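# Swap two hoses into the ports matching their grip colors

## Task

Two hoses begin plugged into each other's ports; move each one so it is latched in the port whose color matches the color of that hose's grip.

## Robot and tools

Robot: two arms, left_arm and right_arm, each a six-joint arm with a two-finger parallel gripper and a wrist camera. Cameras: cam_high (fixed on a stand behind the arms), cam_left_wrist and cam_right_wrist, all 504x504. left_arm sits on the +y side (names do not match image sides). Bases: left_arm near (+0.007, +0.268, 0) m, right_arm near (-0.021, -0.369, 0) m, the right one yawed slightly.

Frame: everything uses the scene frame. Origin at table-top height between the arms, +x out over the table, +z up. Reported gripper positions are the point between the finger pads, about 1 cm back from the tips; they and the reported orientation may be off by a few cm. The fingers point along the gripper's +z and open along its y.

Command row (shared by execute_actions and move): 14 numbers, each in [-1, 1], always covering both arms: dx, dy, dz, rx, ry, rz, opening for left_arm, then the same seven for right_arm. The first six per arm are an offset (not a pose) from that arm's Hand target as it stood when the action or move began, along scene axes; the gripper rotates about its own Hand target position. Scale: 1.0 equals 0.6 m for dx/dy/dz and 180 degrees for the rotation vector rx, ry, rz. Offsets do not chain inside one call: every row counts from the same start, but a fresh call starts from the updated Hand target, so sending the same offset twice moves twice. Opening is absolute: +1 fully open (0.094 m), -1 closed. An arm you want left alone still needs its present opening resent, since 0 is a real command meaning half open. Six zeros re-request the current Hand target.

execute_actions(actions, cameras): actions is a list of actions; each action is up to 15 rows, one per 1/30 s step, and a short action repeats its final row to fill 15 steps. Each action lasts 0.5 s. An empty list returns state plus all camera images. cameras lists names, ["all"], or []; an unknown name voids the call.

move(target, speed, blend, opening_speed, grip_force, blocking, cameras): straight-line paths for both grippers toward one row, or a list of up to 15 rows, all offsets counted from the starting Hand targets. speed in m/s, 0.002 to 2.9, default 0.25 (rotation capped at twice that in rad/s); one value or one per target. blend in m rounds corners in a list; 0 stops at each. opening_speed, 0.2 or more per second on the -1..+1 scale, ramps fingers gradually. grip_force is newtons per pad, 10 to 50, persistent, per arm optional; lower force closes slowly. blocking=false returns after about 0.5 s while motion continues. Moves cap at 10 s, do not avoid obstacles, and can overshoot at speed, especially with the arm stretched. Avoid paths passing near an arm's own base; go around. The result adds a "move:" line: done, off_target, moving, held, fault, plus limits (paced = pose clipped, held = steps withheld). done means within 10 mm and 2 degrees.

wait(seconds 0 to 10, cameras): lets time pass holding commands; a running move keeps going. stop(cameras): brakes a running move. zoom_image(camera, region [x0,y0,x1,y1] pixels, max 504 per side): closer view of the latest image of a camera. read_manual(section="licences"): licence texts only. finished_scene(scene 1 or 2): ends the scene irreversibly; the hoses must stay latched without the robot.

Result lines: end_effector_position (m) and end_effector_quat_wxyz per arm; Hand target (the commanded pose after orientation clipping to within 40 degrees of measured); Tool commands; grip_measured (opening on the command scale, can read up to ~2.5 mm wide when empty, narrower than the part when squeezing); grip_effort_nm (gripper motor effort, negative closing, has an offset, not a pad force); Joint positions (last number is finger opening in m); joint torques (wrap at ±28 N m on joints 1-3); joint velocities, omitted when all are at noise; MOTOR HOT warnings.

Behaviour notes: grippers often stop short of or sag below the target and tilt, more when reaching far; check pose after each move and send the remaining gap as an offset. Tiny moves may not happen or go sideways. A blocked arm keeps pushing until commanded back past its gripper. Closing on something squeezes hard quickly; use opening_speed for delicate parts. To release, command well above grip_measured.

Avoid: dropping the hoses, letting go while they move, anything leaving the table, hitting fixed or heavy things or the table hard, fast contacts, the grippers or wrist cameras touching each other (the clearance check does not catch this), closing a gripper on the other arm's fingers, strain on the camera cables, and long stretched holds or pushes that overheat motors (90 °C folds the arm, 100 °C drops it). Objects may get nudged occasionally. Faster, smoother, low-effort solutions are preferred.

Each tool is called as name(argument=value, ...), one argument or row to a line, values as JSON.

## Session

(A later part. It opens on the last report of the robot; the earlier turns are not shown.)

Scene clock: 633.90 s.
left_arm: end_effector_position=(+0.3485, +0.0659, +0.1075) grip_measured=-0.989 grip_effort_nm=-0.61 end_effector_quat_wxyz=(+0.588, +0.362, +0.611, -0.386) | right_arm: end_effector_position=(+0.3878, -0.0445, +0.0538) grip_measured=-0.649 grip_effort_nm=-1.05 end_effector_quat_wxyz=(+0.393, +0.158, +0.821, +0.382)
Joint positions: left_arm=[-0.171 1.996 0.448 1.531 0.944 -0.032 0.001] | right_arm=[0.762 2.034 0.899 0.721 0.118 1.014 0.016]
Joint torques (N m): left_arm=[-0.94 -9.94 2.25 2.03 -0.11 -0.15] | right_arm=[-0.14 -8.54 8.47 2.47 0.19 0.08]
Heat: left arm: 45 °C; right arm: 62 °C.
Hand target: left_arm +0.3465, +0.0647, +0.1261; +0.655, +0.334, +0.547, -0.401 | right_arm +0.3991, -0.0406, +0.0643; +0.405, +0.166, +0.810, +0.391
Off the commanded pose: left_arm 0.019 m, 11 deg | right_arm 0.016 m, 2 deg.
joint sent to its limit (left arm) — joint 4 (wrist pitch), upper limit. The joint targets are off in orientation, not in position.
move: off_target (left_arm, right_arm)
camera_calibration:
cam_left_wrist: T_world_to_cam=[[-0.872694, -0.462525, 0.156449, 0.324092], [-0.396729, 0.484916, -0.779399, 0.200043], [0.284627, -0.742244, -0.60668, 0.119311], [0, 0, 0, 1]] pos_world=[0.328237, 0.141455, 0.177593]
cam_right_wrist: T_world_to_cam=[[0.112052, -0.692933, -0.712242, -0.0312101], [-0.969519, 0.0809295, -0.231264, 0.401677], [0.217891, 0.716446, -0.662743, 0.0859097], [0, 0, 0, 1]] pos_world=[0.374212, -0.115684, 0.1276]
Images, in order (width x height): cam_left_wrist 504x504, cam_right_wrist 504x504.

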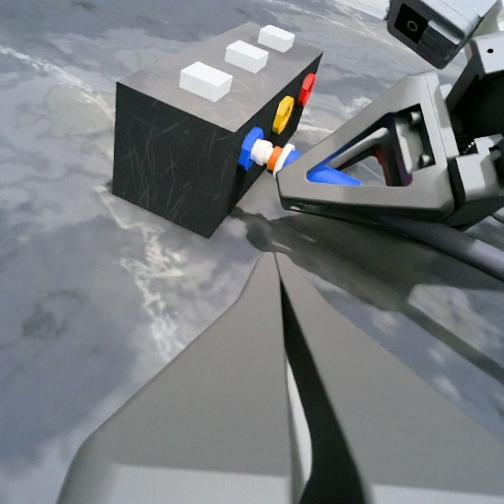

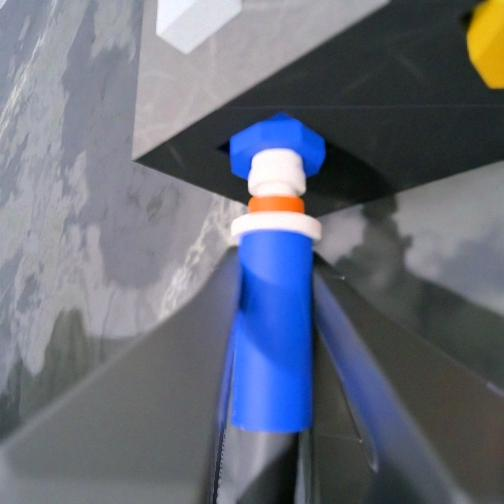

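move(
  target=[
    [0,0,0,0,0,0,-1,0.016,0.003,0.002,0,0,0,-0.78],
  ],
  speed=0.08,
  cameras=["cam_left_wrist","cam_right_wrist"],
)

zoom_image(
  camera="cam_left_wrist",
  region=[200, 110, 400, 270],
)

Scene clock: 634.73 s.
left_arm: end_effector_position=(+0.3485, +0.0659, +0.1075) grip_measured=-0.989 grip_effort_nm=-0.60 end_effector_quat_wxyz=(+0.588, +0.362, +0.611, -0.386) | right_arm: end_effector_position=(+0.3931, -0.0433, +0.0536) grip_measured=-0.649 grip_effort_nm=-1.05 end_effector_quat_wxyz=(+0.391, +0.160, +0.823, +0.379)
Joint positions: left_arm=[-0.171 1.996 0.448 1.531 0.944 -0.032 0.001] | right_arm=[0.756 2.043 0.925 0.696 0.115 1.014 0.016]
Joint torques (N m): left_arm=[-0.9 -9.95 2.22 2.03 -0.11 -0.14] | right_arm=[-0.73 -8.12 9.46 2.53 0.1 0.05]
Heat: left arm: 45 °C; right arm: 62 °C.
Hand target: left_arm +0.3465, +0.0647, +0.1261; +0.655, +0.334, +0.547, -0.401 | right_arm +0.4088, -0.0390, +0.0654; +0.405, +0.166, +0.810, +0.391
Off the commanded pose: left_arm 0.019 m, 11 deg | right_arm 0.020 m, 3 deg.
joint sent to its limit (left arm) — joint 4 (wrist pitch), upper limit. The joint targets are off in orientation, not in position.
move: off_target (left_arm, right_arm)
camera_calibration:
cam_left_wrist: T_world_to_cam=[[-0.872694, -0.462525, 0.156449, 0.324092], [-0.396729, 0.484916, -0.779399, 0.200043], [0.284627, -0.742244, -0.60668, 0.119311], [0, 0, 0, 1]] pos_world=[0.328237, 0.141455, 0.177593]
cam_right_wrist: T_world_to_cam=[[0.105132, -0.696245, -0.710064, -0.02868], [-0.970726, 0.0832104, -0.225316, 0.406886], [0.21596, 0.712965, -0.667115, 0.0846672], [0, 0, 0, 1]] pos_world=[0.379705, -0.11419, 0.127796]
Images, in order (width x height): cam_left_wrist 504x504, cam_right_wrist 504x504.

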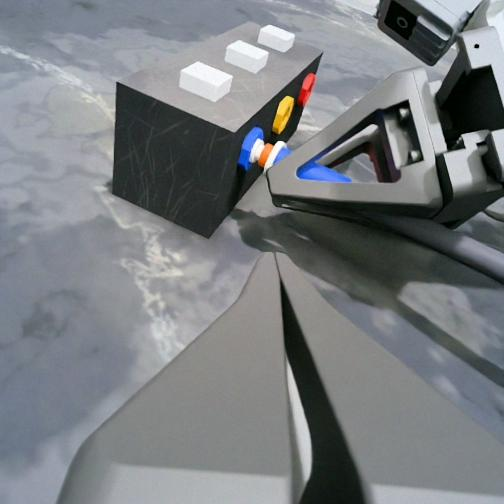

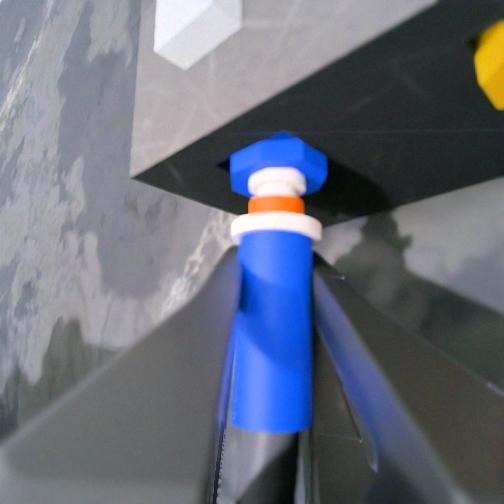

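Scaled by 2.520 from the camera's 504x504 image, which has a finer 720x720 frame.

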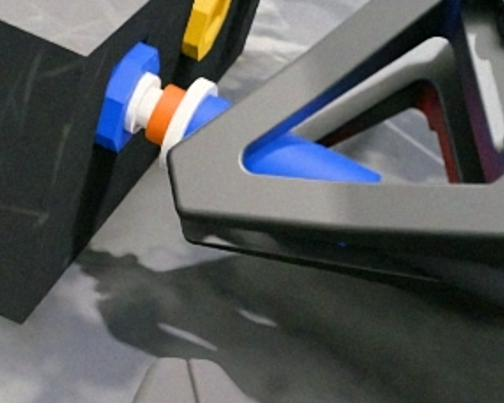

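move(
  target=[
    [0,0,0,0,0,0,-1,0.08,-0.016,0.045,0.008,-0.02,-0.017,-0.78],
  ],
  speed=0.2,
  cameras=["cam_left_wrist","cam_right_wrist"],
)

zoom_image(
  camera="cam_left_wrist",
  region=[200, 110, 400, 270],
)

Scene clock: 635.83 s.
left_arm: end_effector_position=(+0.3485, +0.0659, +0.1075) grip_measured=-0.989 grip_effort_nm=-0.61 end_effector_quat_wxyz=(+0.588, +0.362, +0.611, -0.386) | right_arm: end_effector_position=(+0.3960, -0.0408, +0.0511) grip_measured=-0.649 grip_effort_nm=-1.05 end_effector_quat_wxyz=(+0.362, +0.146, +0.836, +0.385)
Joint positions: left_arm=[-0.171 1.996 0.448 1.531 0.944 -0.032 0.001] | right_arm=[0.728 2.043 0.963 0.623 0.03 1.004 0.016]
Joint torques (N m): left_arm=[-0.9 -9.92 2.25 2.03 -0.11 -0.15] | right_arm=[-4.34 -7.88 14.26 3.1 0.91 -0.07]
Heat: left arm: 45 °C; right arm: 62 °C.
Hand target: left_arm +0.3465, +0.0647, +0.1261; +0.655, +0.334, +0.547, -0.401 | right_arm +0.4568, -0.0486, +0.0924; +0.439, +0.180, +0.787, +0.395
Off the commanded pose: left_arm 0.019 m, 11 deg | right_arm 0.074 m, 11 deg.
joint sent to its limit (left arm) — joint 4 (wrist pitch), upper limit. The joint targets are off in orientation, not in position.
move: off_target (left_arm, right_arm)
camera_calibration:
cam_left_wrist: T_world_to_cam=[[-0.872694, -0.462525, 0.156449, 0.324092], [-0.396729, 0.484916, -0.779399, 0.200043], [0.284627, -0.742244, -0.60668, 0.119311], [0, 0, 0, 1]] pos_world=[0.328237, 0.141455, 0.177593]
cam_right_wrist: T_world_to_cam=[[0.109468, -0.692029, -0.713521, -0.030344], [-0.983133, 0.0304265, -0.180342, 0.409329], [0.146512, 0.721228, -0.677026, 0.108894], [0, 0, 0, 1]] pos_world=[0.389792, -0.111991, 0.125892]
Images, in order (width x height): cam_left_wrist 504x504, cam_right_wrist 504x504.

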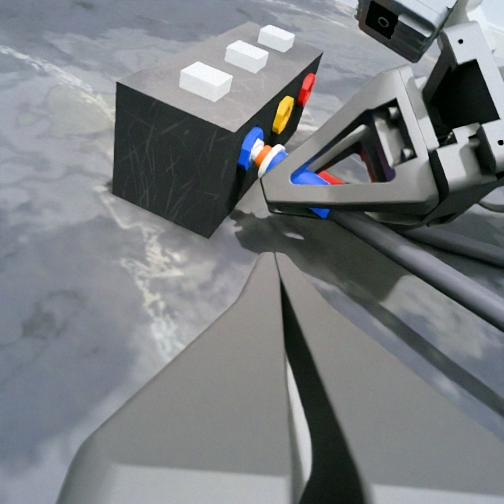

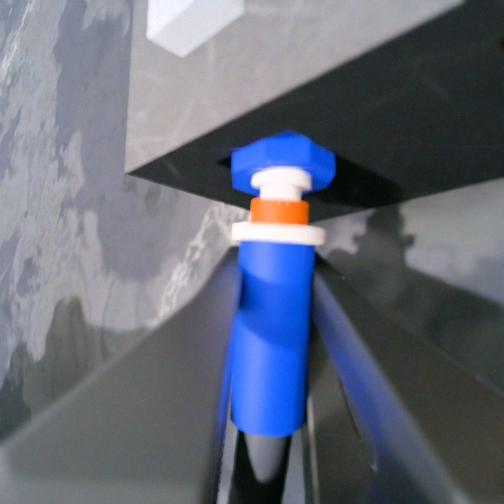

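Scaled by 2.520 from the camera's 504x504 image, which has a finer 720x720 frame.

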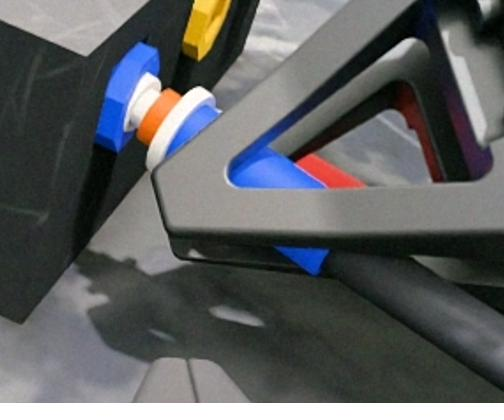

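move(
  target=[
    [0,0,0,0,0,0,-1,-0.03,-0.04,0.04,0,0,0,-0.78],
  ],
  speed=0.2,
  cameras=["cam_left_wrist","cam_right_wrist"],
)

zoom_image(
  camera="cam_left_wrist",
  region=[200, 110, 400, 270],
)

Scene clock: 641.60 s.
left_arm: end_effector_position=(+0.3485, +0.0659, +0.1075) grip_measured=-0.989 grip_effort_nm=-0.61 end_effector_quat_wxyz=(+0.588, +0.362, +0.611, -0.386) | right_arm: end_effector_position=(+0.3948, -0.0436, +0.0544) grip_measured=-0.650 grip_effort_nm=-1.04 end_effector_quat_wxyz=(+0.348, +0.139, +0.841, +0.390)
Joint positions: left_arm=[-0.171 1.996 0.448 1.531 0.944 -0.032 0.001] | right_arm=[0.71 2.021 0.963 0.587 -0.017 0.997 0.016]
Joint torques (N m): left_arm=[-0.91 -9.95 2.22 2.03 -0.11 -0.15] | right_arm=[-4.45 -15.75 7.75 3.05 1.2 -0.03]
Heat: left arm: 46 °C; right arm: 63 °C.
Hand target: left_arm +0.3465, +0.0647, +0.1261; +0.655, +0.334, +0.547, -0.401 | right_arm +0.4388, -0.0725, +0.1165; +0.439, +0.180, +0.787, +0.395
Off the commanded pose: left_arm 0.019 m, 11 deg | right_arm 0.081 m, 13 deg.
joint sent to its limit (left arm) — joint 4 (wrist pitch), upper limit. The joint targets are off in orientation, not in position.
move: off_target (left_arm, right_arm)
camera_calibration:
cam_left_wrist: T_world_to_cam=[[-0.872694, -0.462525, 0.156449, 0.324092], [-0.396729, 0.484916, -0.779399, 0.200043], [0.284627, -0.742244, -0.60668, 0.119311], [0, 0, 0, 1]] pos_world=[0.328237, 0.141455, 0.177593]
cam_right_wrist: T_world_to_cam=[[0.113676, -0.68664, -0.718055, -0.0310428], [-0.987036, 0.00437281, -0.16044, 0.408256], [0.113304, 0.726984, -0.677242, 0.126669], [0, 0, 0, 1]] pos_world=[0.39214, -0.115187, 0.128996]
Images, in order (width x height): cam_left_wrist 504x504, cam_right_wrist 504x504.

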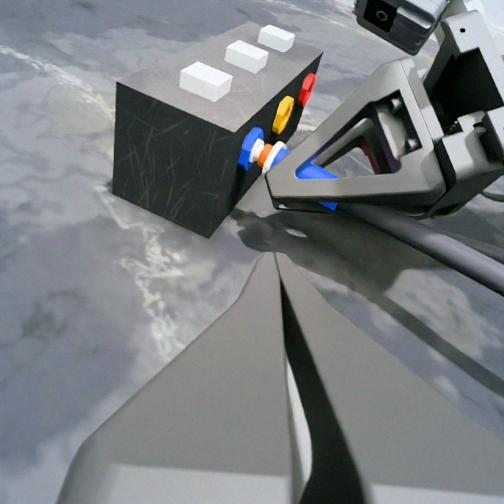

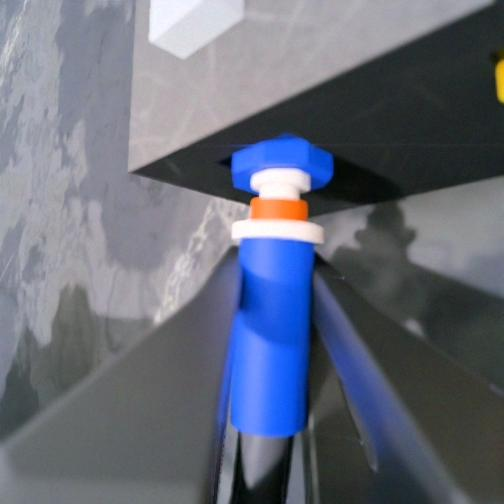

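Scaled by 2.520 from the camera's 504x504 image, which has a finer 720x720 frame.

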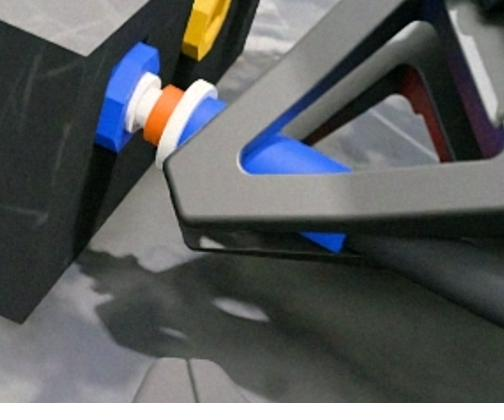

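move(
  target=[
    [0,0,0,0,0,0,-1,-0.02,-0.03,0.04,0,0,0,-0.78],
  ],
  speed=0.2,
  cameras=["cam_left_wrist"],
)

zoom_image(
  camera="cam_left_wrist",
  region=[200, 110, 400, 270],
)

Scene clock: 643.07 s.
left_arm: end_effector_position=(+0.3485, +0.0659, +0.1075) grip_measured=-0.989 grip_effort_nm=-0.60 end_effector_quat_wxyz=(+0.588, +0.362, +0.611, -0.386) | right_arm: end_effector_position=(+0.4187, -0.0941, +0.1072) grip_measured=-0.650 grip_effort_nm=-1.04 end_effector_quat_wxyz=(+0.409, +0.186, +0.810, +0.376)
Joint positions: left_arm=[-0.171 1.996 0.448 1.531 0.944 -0.032 0.001] | right_arm=[0.629 1.87 0.924 0.552 0.056 0.992 0.016]
Joint torques (N m): left_arm=[-0.91 -9.95 2.22 2.03 -0.11 -0.14] | right_arm=[0.42 -11.73 8.14 2.67 0.15 -0.11]
Heat: left arm: 46 °C; right arm: 63 °C.
Hand target: left_arm +0.3465, +0.0647, +0.1261; +0.655, +0.334, +0.547, -0.401 | right_arm +0.4268, -0.0904, +0.1405; +0.439, +0.180, +0.787, +0.395
Off the commanded pose: left_arm 0.019 m, 11 deg | right_arm 0.034 m, 5 deg.
joint sent to its limit (left arm) — joint 4 (wrist pitch), upper limit. The joint targets are off in orientation, not in position.
move: off_target (left_arm, right_arm)
camera_calibration:
cam_left_wrist: T_world_to_cam=[[-0.872694, -0.462525, 0.156449, 0.324092], [-0.396729, 0.484916, -0.779399, 0.200043], [0.284627, -0.742244, -0.60668, 0.119311], [0, 0, 0, 1]] pos_world=[0.328237, 0.141455, 0.177593]
Images, in order (width x height): cam_left_wrist 504x504.

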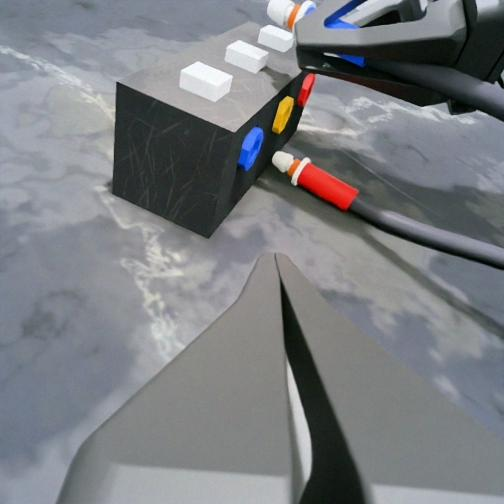

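Scaled by 2.520 from the camera's 504x504 image, which has a finer 720x720 frame.

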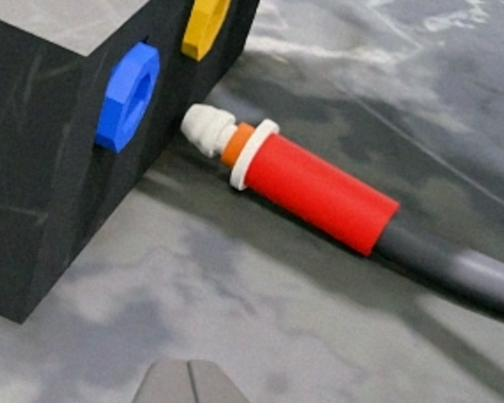

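move(
  target=[
    [0,0,0,0,0,0,-1,-0.09,0.02,0.01,-0.006,0.03,0.03,-0.78],
    [0,0,0,0,0,0,-1,-0.125,0.072,-0.059,-0.013,0.071,0.075,-0.78],
  ],
  speed=0.15,
  blend=[0.02,0],
  cameras=["cam_left_wrist","cam_right_wrist"],
)

Scene clock: 645.40 s.
left_arm: end_effector_position=(+0.3485, +0.0659, +0.1075) grip_measured=-0.989 grip_effort_nm=-0.61 end_effector_quat_wxyz=(+0.588, +0.362, +0.611, -0.386) | right_arm: end_effector_position=(+0.3499, -0.0528, +0.1024) grip_measured=-0.650 grip_effort_nm=-1.04 end_effector_quat_wxyz=(+0.303, +0.121, +0.858, +0.397)
Joint positions: left_arm=[-0.171 1.996 0.448 1.531 0.944 -0.032 0.001] | right_arm=[0.725 1.754 0.894 0.334 -0.091 1.006 0.016]
Joint torques (N m): left_arm=[-0.92 -9.94 2.24 2.03 -0.11 -0.14] | right_arm=[0.62 -7.25 7.56 2.4 -0.07 0.12]
Heat: left arm: 46 °C; right arm: 63 °C.
Hand target: left_arm +0.3465, +0.0647, +0.1261; +0.655, +0.334, +0.547, -0.401 | right_arm +0.3518, -0.0473, +0.1051; +0.303, +0.120, +0.854, +0.405
Off the commanded pose: left_arm 0.019 m, 11 deg | right_arm 0.006 m, 1 deg.
joint sent to its limit (left arm) — joint 4 (wrist pitch), upper limit. The joint targets are off in orientation, not in position.
move: off_target (left_arm)
camera_calibration:
cam_left_wrist: T_world_to_cam=[[-0.872694, -0.462525, 0.156449, 0.324092], [-0.396729, 0.484916, -0.779399, 0.200043], [0.284627, -0.742244, -0.60668, 0.119311], [0, 0, 0, 1]] pos_world=[0.328237, 0.141455, 0.177593]
cam_right_wrist: T_world_to_cam=[[0.115031, -0.678138, -0.725877, 0.00310068], [-0.993306, -0.0707773, -0.0912891, 0.362745], [0.010531, 0.731519, -0.68174, 0.207616], [0, 0, 0, 1]] pos_world=[0.357774, -0.124098, 0.176905]
Images, in order (width x height): cam_left_wrist 504x504, cam_right_wrist 504x504.

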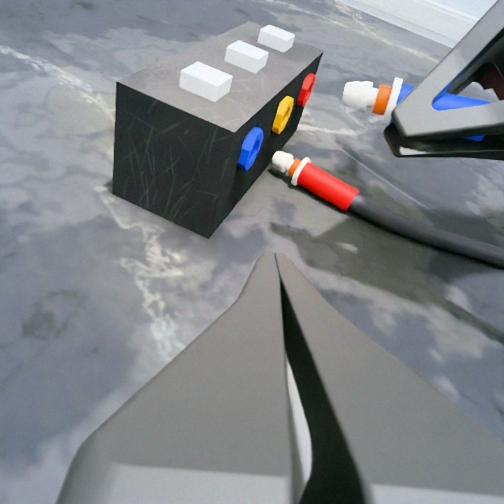

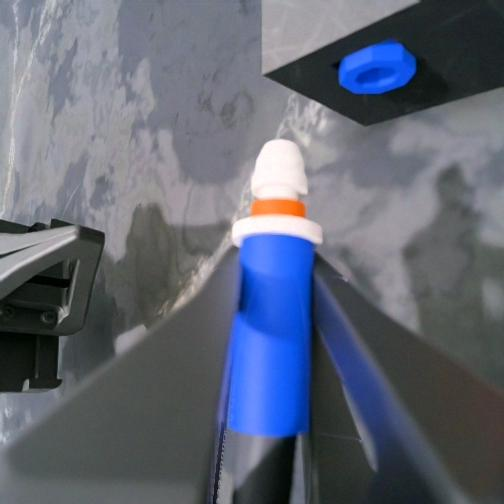

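move(
  target=[0,0,0,0,0,0,-1,0.014,0.03,-0.0205,0.0027,-0.0293,-0.0329,-0.78],
  speed=0.12,
  cameras=["cam_left_wrist","cam_right_wrist"],
)

Scene clock: 647.23 s.
left_arm: end_effector_position=(+0.3485, +0.0659, +0.1075) grip_measured=-0.989 grip_effort_nm=-0.61 end_effector_quat_wxyz=(+0.588, +0.362, +0.611, -0.386) | right_arm: end_effector_position=(+0.3562, -0.0324, +0.0903) grip_measured=-0.650 grip_effort_nm=-1.05 end_effector_quat_wxyz=(+0.354, +0.142, +0.837, +0.392)
Joint positions: left_arm=[-0.171 1.996 0.448 1.531 0.944 -0.032 0.001] | right_arm=[0.808 1.857 0.894 0.503 0.08 1.043 0.016]
Joint torques (N m): left_arm=[-0.91 -9.94 2.25 2.03 -0.11 -0.14] | right_arm=[0.51 -7.51 6.84 2.62 0.14 0.11]
Heat: left arm: 46 °C; right arm: 63 °C.
Hand target: left_arm +0.3465, +0.0647, +0.1261; +0.655, +0.334, +0.547, -0.401 | right_arm +0.3602, -0.0293, +0.0929; +0.362, +0.147, +0.830, +0.398
Off the commanded pose: left_arm 0.019 m, 11 deg | right_arm 0.006 m, 1 deg.
joint sent to its limit (left arm) — joint 4 (wrist pitch), upper limit. The joint targets are off in orientation, not in position.
move: off_target (left_arm)
camera_calibration:
cam_left_wrist: T_world_to_cam=[[-0.872694, -0.462525, 0.156449, 0.324092], [-0.396729, 0.484916, -0.779399, 0.200043], [0.284627, -0.742244, -0.60668, 0.119311], [0, 0, 0, 1]] pos_world=[0.328237, 0.141455, 0.177593]
cam_right_wrist: T_world_to_cam=[[0.116114, -0.682905, -0.72122, 0.00650508], [-0.984919, 0.0146064, -0.1724, 0.376444], [0.128267, 0.730361, -0.67091, 0.141465], [0, 0, 0, 1]] pos_world=[0.351866, -0.104376, 0.1645]
Images, in order (width x height): cam_left_wrist 504x504, cam_right_wrist 504x504.

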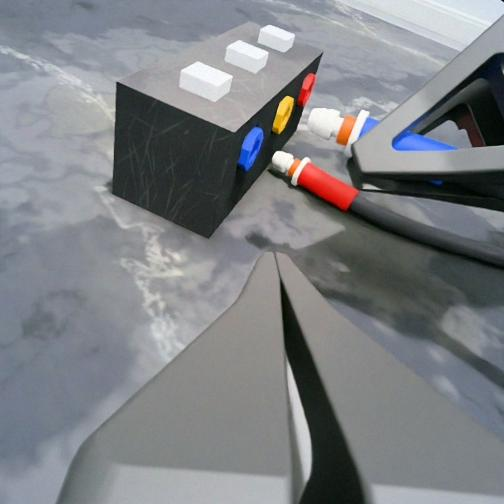

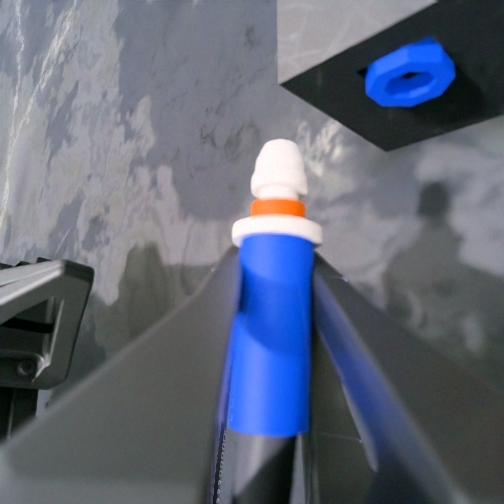

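move(
  target=[
    [0.04,0.03,0.04,0.1,-0.25,-0.022,-0.1,0,0,0,0,0,0,-0.78],
    [0.06,-0.04,0.015,0.1894,-0.4635,-0.0433,-0.1,0,0,0,0,0,0,-0.78],
  ],
  speed=[0.15,0.15],
  blend=[0.02,0],
)

move(
  target=[
    [0.009,-0.095,0.033,0,0,0,-0.1,0,0,0,0,0,0,-0.78],
    [0.009,-0.122,-0.01,0,0,0,-0.1,0,0,0,0,0,0,-0.78],
  ],
  speed=[0.1,0.08],
  blend=[0.01,0],
  cameras=["cam_left_wrist","cam_right_wrist"],
)

Scene clock: 654.07 s.
left_arm: end_effector_position=(+0.3814, +0.0442, +0.1103) grip_measured=-0.102 grip_effort_nm=0.10 end_effector_quat_wxyz=(+0.700, +0.710, +0.080, +0.023) | right_arm: end_effector_position=(+0.3562, -0.0324, +0.0904) grip_measured=-0.650 grip_effort_nm=-1.04 end_effector_quat_wxyz=(+0.355, +0.142, +0.837, +0.392)
Joint positions: left_arm=[-0.147 2.115 0.809 1.237 1.278 1.556 0.042] | right_arm=[0.808 1.857 0.894 0.504 0.08 1.043 0.016]
Joint torques (N m): left_arm=[-0.83 -12.48 6.52 1.38 0.21 0.03] | right_arm=[0.54 -7.5 6.79 2.66 0.18 0.11]
Heat: left arm: 46 °C; right arm: 62 °C.
Hand target: left_arm +0.3825, +0.0406, +0.1352; +0.706, +0.706, +0.043, +0.043 | right_arm +0.3602, -0.0293, +0.0928; +0.362, +0.147, +0.830, +0.398
Off the commanded pose: left_arm 0.025 m, 5 deg | right_arm 0.006 m, 1 deg.
move: off_target (left_arm)

Scene clock: 655.60 s.
left_arm: end_effector_position=(+0.3824, -0.0286, +0.1215) grip_measured=-0.102 grip_effort_nm=0.10 end_effector_quat_wxyz=(+0.699, +0.712, +0.062, +0.023) | right_arm: end_effector_position=(+0.3562, -0.0324, +0.0904) grip_measured=-0.650 grip_effort_nm=-1.05 end_effector_quat_wxyz=(+0.355, +0.142, +0.837, +0.392)
Joint positions: left_arm=[-0.336 2.127 0.913 1.164 1.113 1.562 0.042] | right_arm=[0.808 1.857 0.894 0.504 0.08 1.043 0.016]
Joint torques (N m): left_arm=[-0.72 -7.91 7.31 1.8 -0.03 0.03] | right_arm=[0.55 -7.58 6.87 2.64 0.17 0.12]
Heat: left arm: 46 °C; right arm: 62 °C.
Hand target: left_arm +0.3879, -0.0326, +0.1293; +0.706, +0.706, +0.043, +0.043 | right_arm +0.3602, -0.0293, +0.0928; +0.362, +0.147, +0.830, +0.398
Off the commanded pose: left_arm 0.010 m, 3 deg | right_arm 0.006 m, 1 deg.
move: off_target (left_arm)
camera_calibration:
cam_left_wrist: T_world_to_cam=[[-0.163081, -0.0279833, -0.986216, 0.187592], [0.70542, 0.695544, -0.136384, -0.223385], [0.689773, -0.717938, -0.09369, -0.168521], [0, 0, 0, 1]] pos_world=[0.304414, 0.039636, 0.138752]
cam_right_wrist: T_world_to_cam=[[0.116199, -0.682904, -0.721207, 0.00640516], [-0.984831, 0.014992, -0.172869, 0.376533], [0.128865, 0.730354, -0.670803, 0.141309], [0, 0, 0, 1]] pos_world=[0.351867, -0.104476, 0.164501]
Images, in order (width x height): cam_left_wrist 504x504, cam_right_wrist 504x504.

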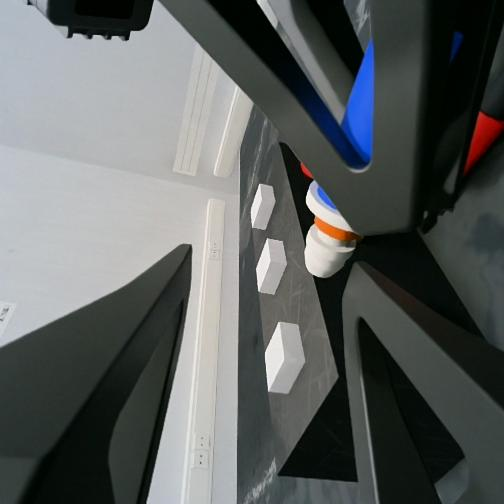

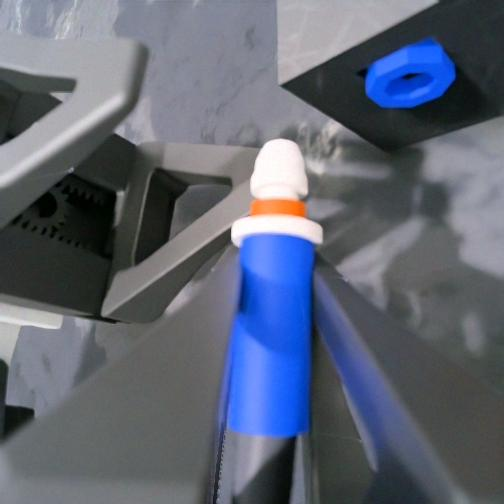

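move(
  target=[
    [-0.002,0.0,-0.026,0,0,0,-0.1,0,0,0,0,0,0,-0.78],
    [-0.002,-0.02,-0.024,0,0,0,-0.1,0,0,0,0,0,0,-0.78],
  ],
  speed=[0.06,0.05],
  blend=[0.003,0],
  cameras=["cam_left_wrist","cam_right_wrist"],
)

Scene clock: 656.83 s.
left_arm: end_effector_position=(+0.3806, -0.0413, +0.1084) grip_measured=-0.102 grip_effort_nm=0.10 end_effector_quat_wxyz=(+0.699, +0.713, +0.059, +0.025) | right_arm: end_effector_position=(+0.3562, -0.0324, +0.0904) grip_measured=-0.650 grip_effort_nm=-1.04 end_effector_quat_wxyz=(+0.355, +0.142, +0.837, +0.392)
Joint positions: left_arm=[-0.369 2.18 0.925 1.207 1.083 1.566 0.042] | right_arm=[0.808 1.857 0.894 0.504 0.08 1.043 0.016]
Joint torques (N m): left_arm=[-0.5 -7.77 7.12 1.84 -0.05 -0.02] | right_arm=[0.53 -7.57 6.87 2.63 0.17 0.11]
Heat: left arm: 46 °C; right arm: 62 °C.
Hand target: left_arm +0.3866, -0.0446, +0.1147; +0.706, +0.706, +0.043, +0.043 | right_arm +0.3602, -0.0293, +0.0928; +0.362, +0.147, +0.830, +0.398
Off the commanded pose: left_arm 0.010 m, 3 deg | right_arm 0.006 m, 1 deg.
move: off_target (left_arm)
camera_calibration:
cam_left_wrist: T_world_to_cam=[[-0.156423, -0.0264778, -0.987335, 0.171725], [0.708267, 0.693718, -0.130814, -0.216756], [0.688396, -0.71976, -0.08976, -0.177538], [0, 0, 0, 1]] pos_world=[0.302599, 0.0271303, 0.12526]
cam_right_wrist: T_world_to_cam=[[0.116199, -0.682904, -0.721207, 0.00640516], [-0.984831, 0.014992, -0.172869, 0.376533], [0.128865, 0.730354, -0.670803, 0.141309], [0, 0, 0, 1]] pos_world=[0.351867, -0.104476, 0.164501]
Images, in order (width x height): cam_left_wrist 504x504, cam_right_wrist 504x504.

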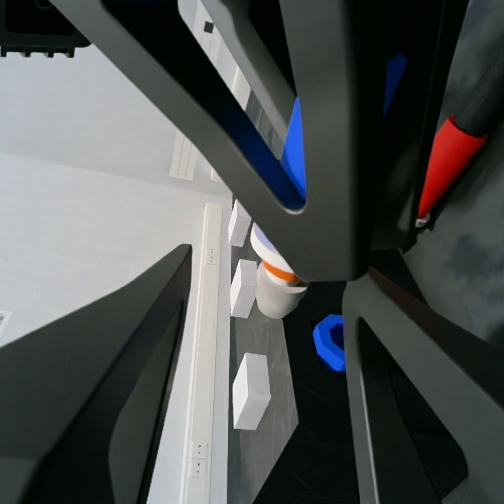

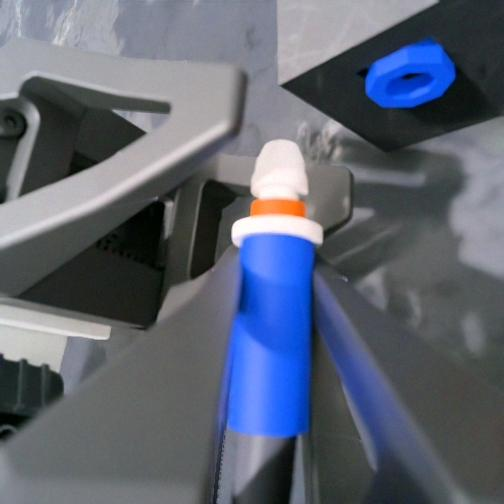

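move(
  target=[
    [0.0,-0.009,-0.005,0,0,0,-0.1,0,0,0,0,0,0,-0.78],
  ],
  speed=[0.05],
  cameras=["cam_left_wrist","cam_right_wrist"],
)

Scene clock: 657.90 s.
left_arm: end_effector_position=(+0.3816, -0.0452, +0.1046) grip_measured=-0.102 grip_effort_nm=0.10 end_effector_quat_wxyz=(+0.698, +0.713, +0.061, +0.025) | right_arm: end_effector_position=(+0.3562, -0.0324, +0.0904) grip_measured=-0.650 grip_effort_nm=-1.05 end_effector_quat_wxyz=(+0.355, +0.142, +0.837, +0.392)
Joint positions: left_arm=[-0.379 2.195 0.934 1.21 1.07 1.566 0.042] | right_arm=[0.808 1.857 0.894 0.504 0.08 1.043 0.016]
Joint torques (N m): left_arm=[-0.8 -7.92 7.08 1.83 -0.04 -0.03] | right_arm=[0.47 -7.56 6.87 2.65 0.19 0.13]
Heat: left arm: 46 °C; right arm: 62 °C.
Hand target: left_arm +0.3868, -0.0499, +0.1117; +0.706, +0.706, +0.043, +0.043 | right_arm +0.3602, -0.0293, +0.0928; +0.362, +0.147, +0.830, +0.398
Off the commanded pose: left_arm 0.010 m, 3 deg | right_arm 0.006 m, 1 deg.
move: off_target (left_arm)
camera_calibration:
cam_left_wrist: T_world_to_cam=[[-0.158915, -0.0253594, -0.986967, 0.168962], [0.705563, 0.69634, -0.131497, -0.213963], [0.690599, -0.717263, -0.0927663, -0.181862], [0, 0, 0, 1]] pos_world=[0.303409, 0.0228329, 0.121753]
cam_right_wrist: T_world_to_cam=[[0.116199, -0.682904, -0.721207, 0.00640516], [-0.984831, 0.014992, -0.172869, 0.376533], [0.128865, 0.730354, -0.670803, 0.141309], [0, 0, 0, 1]] pos_world=[0.351867, -0.104476, 0.164501]
Images, in order (width x height): cam_left_wrist 504x504, cam_right_wrist 504x504.

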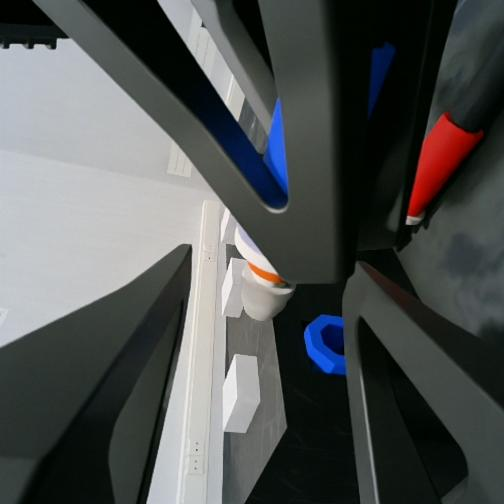

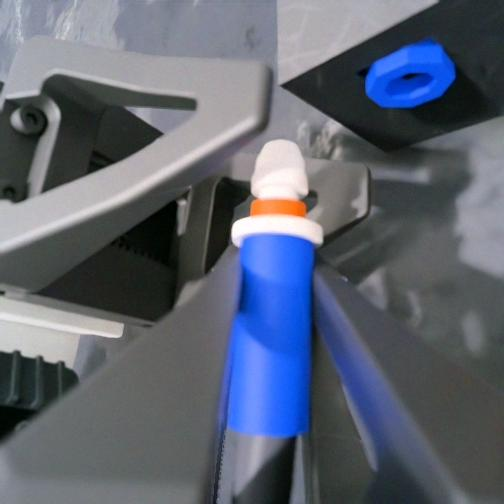

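move(
  target=[0,0,0,0,0,0,-0.85,0,0,0,0,0,0,-0.78],
  grip_force=[20,50],
  cameras=["cam_left_wrist","cam_right_wrist"],
)

Scene clock: 660.77 s.
left_arm: end_effector_position=(+0.3818, -0.0452, +0.1056) grip_measured=-0.733 grip_effort_nm=-0.46 end_effector_quat_wxyz=(+0.699, +0.712, +0.060, +0.027) | right_arm: end_effector_position=(+0.3562, -0.0324, +0.0904) grip_measured=-0.650 grip_effort_nm=-1.05 end_effector_quat_wxyz=(+0.355, +0.142, +0.837, +0.392)
Joint positions: left_arm=[-0.379 2.195 0.934 1.217 1.069 1.566 0.013] | right_arm=[0.808 1.857 0.894 0.504 0.08 1.043 0.016]
Joint torques (N m): left_arm=[-0.79 -7.87 7.17 1.81 -0.05 -0.03] | right_arm=[0.49 -7.47 6.79 2.63 0.16 0.12]
Heat: left arm: 46 °C; right arm: 62 °C.
Hand target: left_arm +0.3867, -0.0499, +0.1117; +0.706, +0.706, +0.043, +0.043 | right_arm +0.3602, -0.0293, +0.0928; +0.362, +0.147, +0.830, +0.398
Off the commanded pose: left_arm 0.009 m, 3 deg | right_arm 0.006 m, 1 deg.
grip_force (N): 20, 50
move: off_target (left_arm)
camera_calibration:
cam_left_wrist: T_world_to_cam=[[-0.153282, -0.0276693, -0.987795, 0.167828], [0.705763, 0.696598, -0.12903, -0.214346], [0.691666, -0.716928, -0.0872481, -0.182891], [0, 0, 0, 1]] pos_world=[0.303502, 0.0228373, 0.122166]
cam_right_wrist: T_world_to_cam=[[0.115957, -0.682688, -0.721451, 0.00655363], [-0.984872, 0.0151386, -0.172621, 0.376522], [0.128768, 0.730553, -0.670605, 0.141331], [0, 0, 0, 1]] pos_world=[0.351867, -0.104476, 0.164501]
Images, in order (width x height): cam_left_wrist 504x504, cam_right_wrist 504x504.

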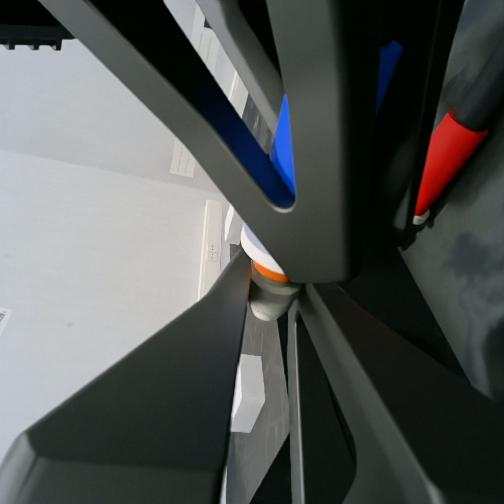

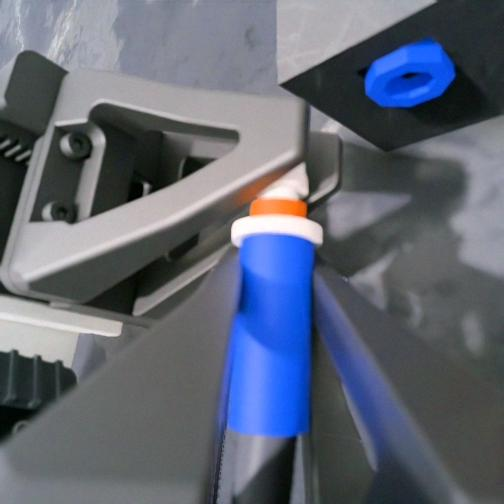

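move(
  target=[
    [0,0,0,0,0,0,-0.85,0,0,0,0,0,0,-0.2],
    [0,0,0,0,0,0,-0.85,-0.05,-0.007,0.002,0,0,0,-0.2],
  ],
  grip_force=[30,50],
  speed=[0.05,0.05],
  opening_speed=0.5,
  blend=[0,0],
  cameras=["cam_left_wrist","cam_right_wrist"],
)

Scene clock: 663.37 s.
left_arm: end_effector_position=(+0.3824, -0.0451, +0.1041) grip_measured=-0.745 grip_effort_nm=-0.68 end_effector_quat_wxyz=(+0.698, +0.713, +0.060, +0.030) | right_arm: end_effector_position=(+0.3309, -0.0326, +0.0759) grip_measured=-0.202 grip_effort_nm=0.10 end_effector_quat_wxyz=(+0.348, +0.143, +0.843, +0.384)
Joint positions: left_arm=[-0.379 2.198 0.934 1.217 1.065 1.571 0.012] | right_arm=[0.859 1.835 0.816 0.534 0.126 1.068 0.037]
Joint torques (N m): left_arm=[-0.8 -8.21 7.16 1.81 0 -0.1] | right_arm=[0.64 -11.67 4.74 2.48 0.18 0.1]
Heat: left arm: 45 °C; right arm: 62 °C.
Hand target: left_arm +0.3867, -0.0499, +0.1118; +0.706, +0.706, +0.043, +0.043 | right_arm +0.3302, -0.0335, +0.0939; +0.362, +0.147, +0.830, +0.398
Off the commanded pose: left_arm 0.010 m, 3 deg | right_arm 0.018 m, 3 deg.
grip_force (N): 30, 50
move: off_target (left_arm, right_arm)
camera_calibration:
cam_left_wrist: T_world_to_cam=[[-0.150251, -0.0262422, -0.9883, 0.165394], [0.70358, 0.69944, -0.125537, -0.21438], [0.69455, -0.71421, -0.0866282, -0.184464], [0, 0, 0, 1]] pos_world=[0.303804, 0.0225399, 0.120567]
cam_right_wrist: T_world_to_cam=[[0.102824, -0.69442, -0.712185, 0.00216104], [-0.987783, 0.013, -0.15529, 0.348657], [0.117095, 0.719452, -0.6846, 0.139507], [0, 0, 0, 1]] pos_world=[0.32784, -0.1034, 0.151188]
Images, in order (width x height): cam_left_wrist 504x504, cam_right_wrist 504x504.

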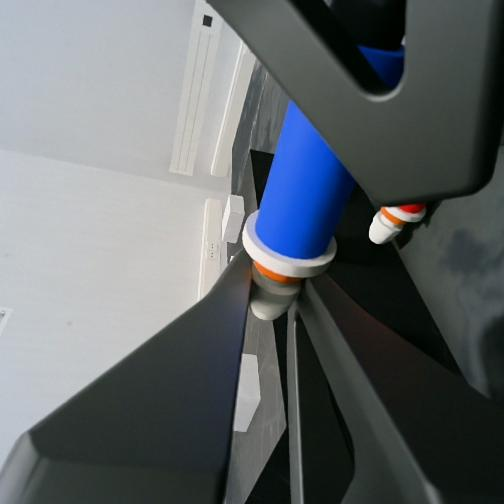

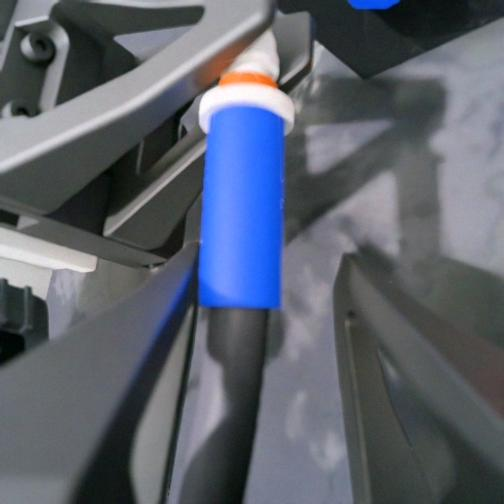

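move(
  target=[
    [0,0,0,0,0,0,-0.85,0.0,0.008,0.035,0,0,0,-0.2],
    [0,0,0,0,0,0,-0.85,0.002,0.005,0.006,0,0,0,-0.2],
  ],
  speed=[0.05,0.05],
  blend=[0.002,0],
  cameras=["cam_left_wrist","cam_right_wrist"],
)

Scene clock: 665.00 s.
left_arm: end_effector_position=(+0.3824, -0.0451, +0.1041) grip_measured=-0.745 grip_effort_nm=-0.67 end_effector_quat_wxyz=(+0.698, +0.713, +0.060, +0.030) | right_arm: end_effector_position=(+0.3279, -0.0316, +0.0925) grip_measured=-0.202 grip_effort_nm=0.10 end_effector_quat_wxyz=(+0.354, +0.142, +0.837, +0.392)
Joint positions: left_arm=[-0.379 2.198 0.934 1.217 1.065 1.571 0.012] | right_arm=[0.868 1.789 0.816 0.51 0.134 1.071 0.037]
Joint torques (N m): left_arm=[-0.81 -8.2 7.16 1.81 -0.01 -0.1] | right_arm=[0.18 -7.88 6.37 2.55 0.16 0.07]
Heat: left arm: 46 °C; right arm: 62 °C.
Hand target: left_arm +0.3867, -0.0499, +0.1118; +0.706, +0.706, +0.043, +0.043 | right_arm +0.3315, -0.0305, +0.0976; +0.362, +0.147, +0.830, +0.398
Off the commanded pose: left_arm 0.010 m, 3 deg | right_arm 0.006 m, 1 deg.
grip_force (N): 30, 50
move: off_target (left_arm)
camera_calibration:
cam_left_wrist: T_world_to_cam=[[-0.150251, -0.0262422, -0.9883, 0.165394], [0.70358, 0.69944, -0.125537, -0.21438], [0.69455, -0.71421, -0.0866282, -0.184464], [0, 0, 0, 1]] pos_world=[0.303804, 0.0225399, 0.120567]
cam_right_wrist: T_world_to_cam=[[0.114825, -0.682971, -0.721364, 0.0122753], [-0.985107, 0.0152703, -0.171265, 0.348959], [0.127984, 0.730286, -0.671046, 0.146013], [0, 0, 0, 1]] pos_world=[0.323665, -0.103576, 0.166601]
Images, in order (width x height): cam_left_wrist 504x504, cam_right_wrist 504x504.

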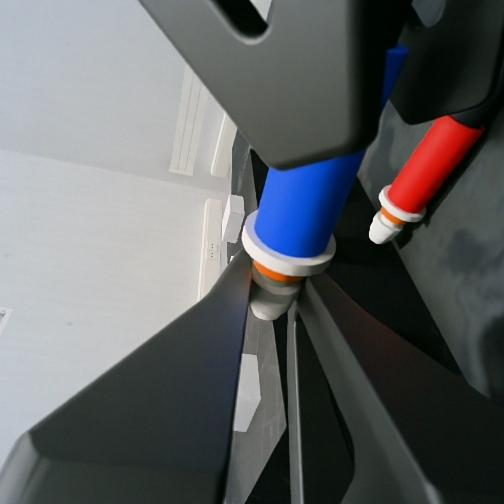

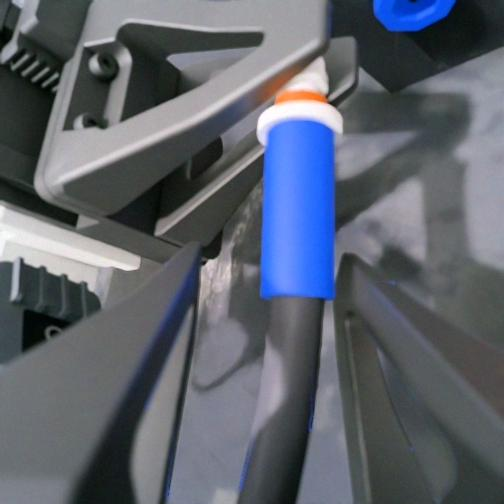

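move(
  target=[
    [0,0,0,0,0,0,-0.85,0.026,0.003,-0.005,0,0,0,-0.2],
  ],
  speed=[0.05],
  cameras=["cam_left_wrist","cam_right_wrist"],
)

Scene clock: 666.00 s.
left_arm: end_effector_position=(+0.3824, -0.0451, +0.1041) grip_measured=-0.745 grip_effort_nm=-0.68 end_effector_quat_wxyz=(+0.698, +0.713, +0.060, +0.030) | right_arm: end_effector_position=(+0.3372, -0.0364, +0.0837) grip_measured=-0.202 grip_effort_nm=0.10 end_effector_quat_wxyz=(+0.351, +0.150, +0.840, +0.385)
Joint positions: left_arm=[-0.379 2.198 0.934 1.217 1.065 1.571 0.012] | right_arm=[0.843 1.82 0.828 0.514 0.122 1.071 0.037]
Joint torques (N m): left_arm=[-0.8 -8.21 7.15 1.81 0 -0.1] | right_arm=[-0.14 -7.05 8.96 2.51 0.01 -0.06]
Heat: left arm: 46 °C; right arm: 62 °C.
Hand target: left_arm +0.3867, -0.0499, +0.1118; +0.706, +0.706, +0.043, +0.043 | right_arm +0.3470, -0.0288, +0.0945; +0.362, +0.147, +0.830, +0.398
Off the commanded pose: left_arm 0.010 m, 3 deg | right_arm 0.017 m, 2 deg.
grip_force (N): 30, 50
move: off_target (left_arm, right_arm)
camera_calibration:
cam_left_wrist: T_world_to_cam=[[-0.150251, -0.0262422, -0.9883, 0.165394], [0.70358, 0.69944, -0.125537, -0.21438], [0.69455, -0.71421, -0.0866282, -0.184464], [0, 0, 0, 1]] pos_world=[0.303804, 0.0225399, 0.120567]
cam_right_wrist: T_world_to_cam=[[0.0950806, -0.689099, -0.718403, 0.00779064], [-0.98712, 0.0280064, -0.157509, 0.356637], [0.128659, 0.724126, -0.677561, 0.142608], [0, 0, 0, 1]] pos_world=[0.332955, -0.107885, 0.158396]
Images, in order (width x height): cam_left_wrist 504x504, cam_right_wrist 504x504.

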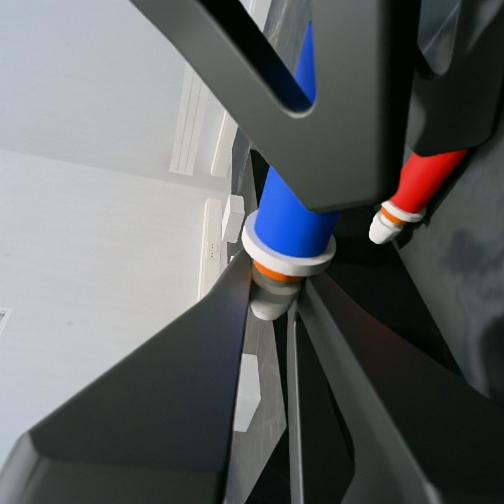

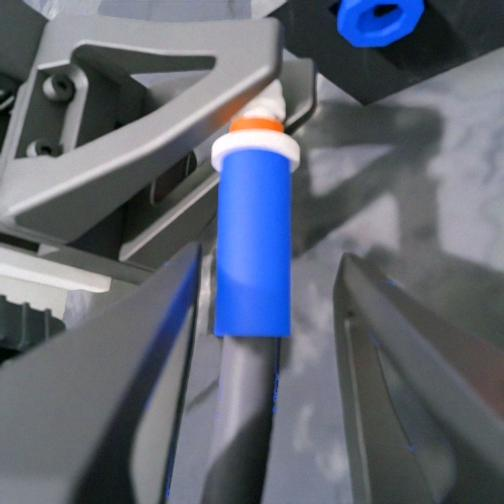

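move(
  target=[
    [0,0,0,0,0,0,-0.85,0.0,0.004,0.006,0,0,0,-0.2],
    [0,0,0,0,0,0,-0.85,0.0,0.004,0.006,0,0,0,-0.8],
  ],
  speed=0.05,
  opening_speed=0.5,
  blend=[0,0],
  cameras=["cam_left_wrist","cam_right_wrist"],
)

Scene clock: 668.30 s.
left_arm: end_effector_position=(+0.3824, -0.0451, +0.1041) grip_measured=-0.745 grip_effort_nm=-0.68 end_effector_quat_wxyz=(+0.698, +0.713, +0.060, +0.030) | right_arm: end_effector_position=(+0.3396, -0.0339, +0.0884) grip_measured=-0.648 grip_effort_nm=-1.04 end_effector_quat_wxyz=(+0.354, +0.150, +0.837, +0.389)
Joint positions: left_arm=[-0.379 2.198 0.934 1.217 1.065 1.571 0.012] | right_arm=[0.843 1.82 0.842 0.511 0.121 1.071 0.017]
Joint torques (N m): left_arm=[-0.84 -8.21 7.15 1.81 0 -0.1] | right_arm=[0.32 -7.36 9.05 2.36 0.06 -0.05]
Heat: left arm: 46 °C; right arm: 61 °C.
Hand target: left_arm +0.3867, -0.0499, +0.1118; +0.706, +0.706, +0.043, +0.043 | right_arm +0.3470, -0.0264, +0.0980; +0.362, +0.147, +0.830, +0.398
Off the commanded pose: left_arm 0.010 m, 3 deg | right_arm 0.014 m, 2 deg.
grip_force (N): 30, 50
move: off_target (left_arm, right_arm); target 2's new opening was sent with right_arm's hand 0.014 m and 2 deg from that target
camera_calibration:
cam_left_wrist: T_world_to_cam=[[-0.150251, -0.0262422, -0.9883, 0.165394], [0.70358, 0.69944, -0.125537, -0.21438], [0.69455, -0.71421, -0.0866282, -0.184464], [0, 0, 0, 1]] pos_world=[0.303804, 0.0225399, 0.120567]
cam_right_wrist: T_world_to_cam=[[0.100235, -0.683873, -0.722683, 0.0113987], [-0.986034, 0.0288168, -0.16403, 0.359897], [0.133001, 0.729032, -0.671433, 0.14183], [0, 0, 0, 1]] pos_world=[0.334865, -0.105975, 0.162501]
Images, in order (width x height): cam_left_wrist 504x504, cam_right_wrist 504x504.

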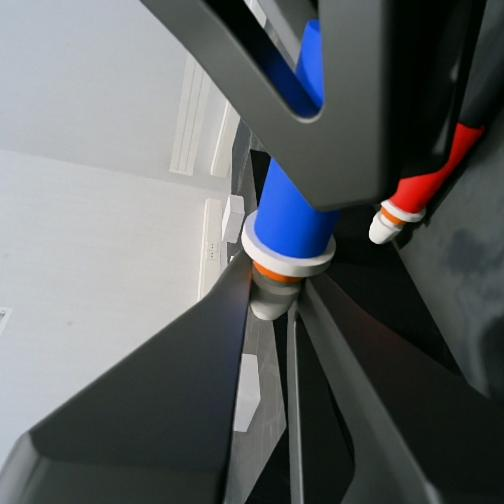

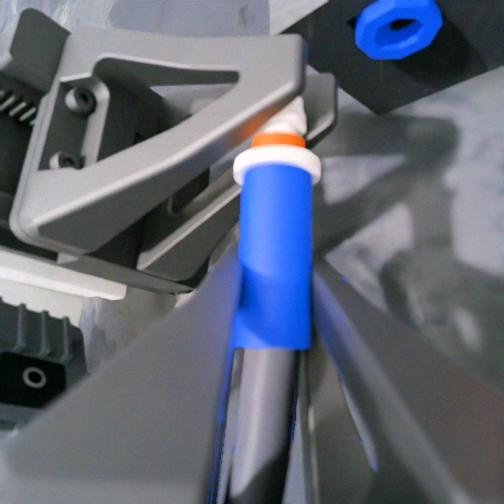

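move(
  target=[
    [0,0,-0.004,0,0,0,-0.1,0,0,0,0,0,0,-0.8],
    [0,0.16,0.02,0,0,0,-0.1,0,0,0,0,0,0,-0.8],
  ],
  speed=[0.05,0.15],
  opening_speed=0.5,
  grip_force=[50,50],
  blend=[0,0],
)

move(
  target=[
    [-0.03,0.06,0.02,-0.095,0.232,0.022,-0.6,0.0,-0.019,-0.04,0,0,0,-0.8],
    [-0.067,0.031,0.004,-0.1894,0.4635,0.0433,-1,0.03,-0.019,-0.075,0,0,0,-0.8],
  ],
  speed=0.15,
  blend=[0.02,0],
  cameras=["cam_left_wrist","cam_right_wrist"],
)

zoom_image(
  camera="cam_left_wrist",
  region=[200, 90, 420, 270],
)

Scene clock: 671.70 s.
left_arm: end_effector_position=(+0.3924, +0.0460, +0.1019) grip_measured=-0.102 grip_effort_nm=0.10 end_effector_quat_wxyz=(+0.699, +0.711, +0.077, +0.025) | right_arm: end_effector_position=(+0.3391, -0.0344, +0.0871) grip_measured=-0.649 grip_effort_nm=-1.05 end_effector_quat_wxyz=(+0.352, +0.150, +0.839, +0.387)
Joint positions: left_arm=[-0.137 2.164 0.859 1.226 1.289 1.575 0.042] | right_arm=[0.843 1.82 0.842 0.505 0.121 1.071 0.017]
Joint torques (N m): left_arm=[-0.25 -12.9 3.25 1.7 0.23 -0.07] | right_arm=[0.29 -7.39 8.94 2.42 0.07 -0.04]
Heat: left arm: 46 °C; right arm: 61 °C.
Hand target: left_arm +0.3867, +0.0460, +0.1237; +0.706, +0.706, +0.043, +0.043 | right_arm +0.3470, -0.0264, +0.0980; +0.362, +0.147, +0.830, +0.398
Off the commanded pose: left_arm 0.023 m, 4 deg | right_arm 0.016 m, 2 deg.
move: off_target (left_arm, right_arm)

Scene clock: 678.17 s.
left_arm: end_effector_position=(+0.3485, +0.0658, +0.1076) grip_measured=-0.989 grip_effort_nm=-0.61 end_effector_quat_wxyz=(+0.589, +0.362, +0.611, -0.386) | right_arm: end_effector_position=(+0.3564, -0.0428, +0.0454) grip_measured=-0.649 grip_effort_nm=-1.05 end_effector_quat_wxyz=(+0.350, +0.152, +0.839, +0.387)
Joint positions: left_arm=[-0.172 1.996 0.448 1.531 0.944 -0.032 0.001] | right_arm=[0.79 1.97 0.826 0.671 0.072 1.052 0.017]
Joint torques (N m): left_arm=[-0.91 -9.92 2.24 2.04 -0.1 -0.15] | right_arm=[-0.17 -7.68 7.35 2.64 0 -0.11]
Heat: left arm: 46 °C; right arm: 61 °C.
Hand target: left_arm +0.3465, +0.0646, +0.1262; +0.655, +0.334, +0.547, -0.400 | right_arm +0.3650, -0.0376, +0.0532; +0.362, +0.147, +0.830, +0.398
Off the commanded pose: left_arm 0.019 m, 11 deg | right_arm 0.013 m, 2 deg.
joint sent to its limit (left arm) — joint 4 (wrist pitch), upper limit. The joint targets are off in orientation, not in position.
move: off_target (left_arm, right_arm); target 2's new opening was sent with left_arm's hand 0.019 m and 11 deg from that target
camera_calibration:
cam_left_wrist: T_world_to_cam=[[-0.872822, -0.462519, 0.15575, 0.324093], [-0.396152, 0.485053, -0.779607, 0.200037], [0.285036, -0.742159, -0.606593, 0.119225], [0, 0, 0, 1]] pos_world=[0.328138, 0.141355, 0.177794]
cam_right_wrist: T_world_to_cam=[[0.0928546, -0.685439, -0.722185, -0.0248671], [-0.98746, 0.0296092, -0.155065, 0.369792], [0.127671, 0.727528, -0.674095, 0.119148], [0, 0, 0, 1]] pos_world=[0.352252, -0.114678, 0.1197]
Images, in order (width x height): cam_left_wrist 504x504, cam_right_wrist 504x504.

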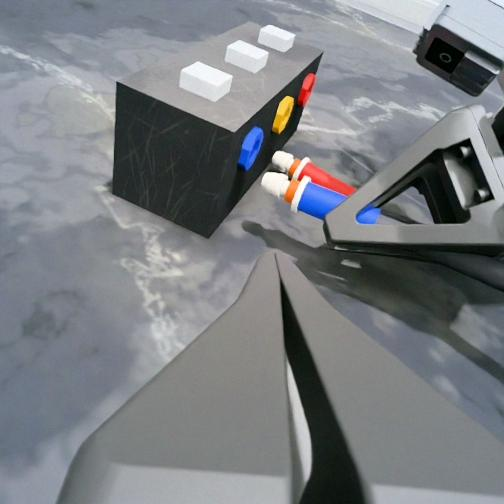

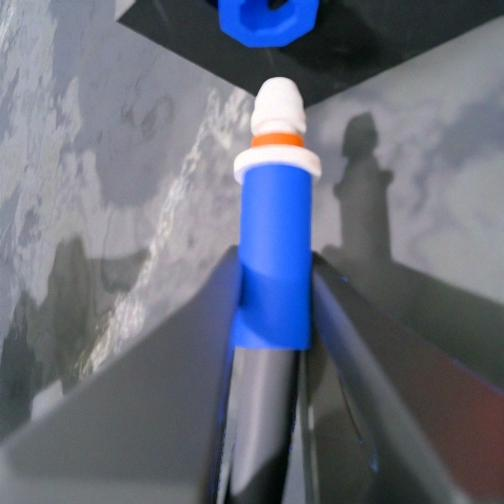

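Scaled by 2.291 from the camera's 504x504 image, which has a finer 720x720 frame.

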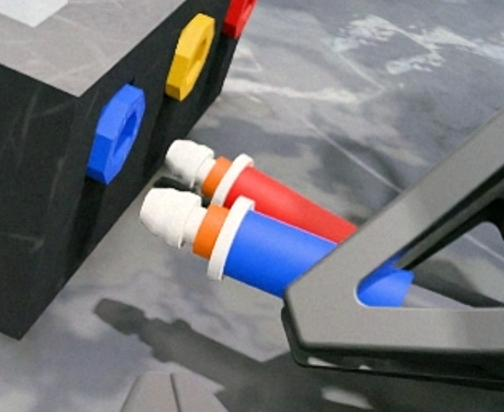

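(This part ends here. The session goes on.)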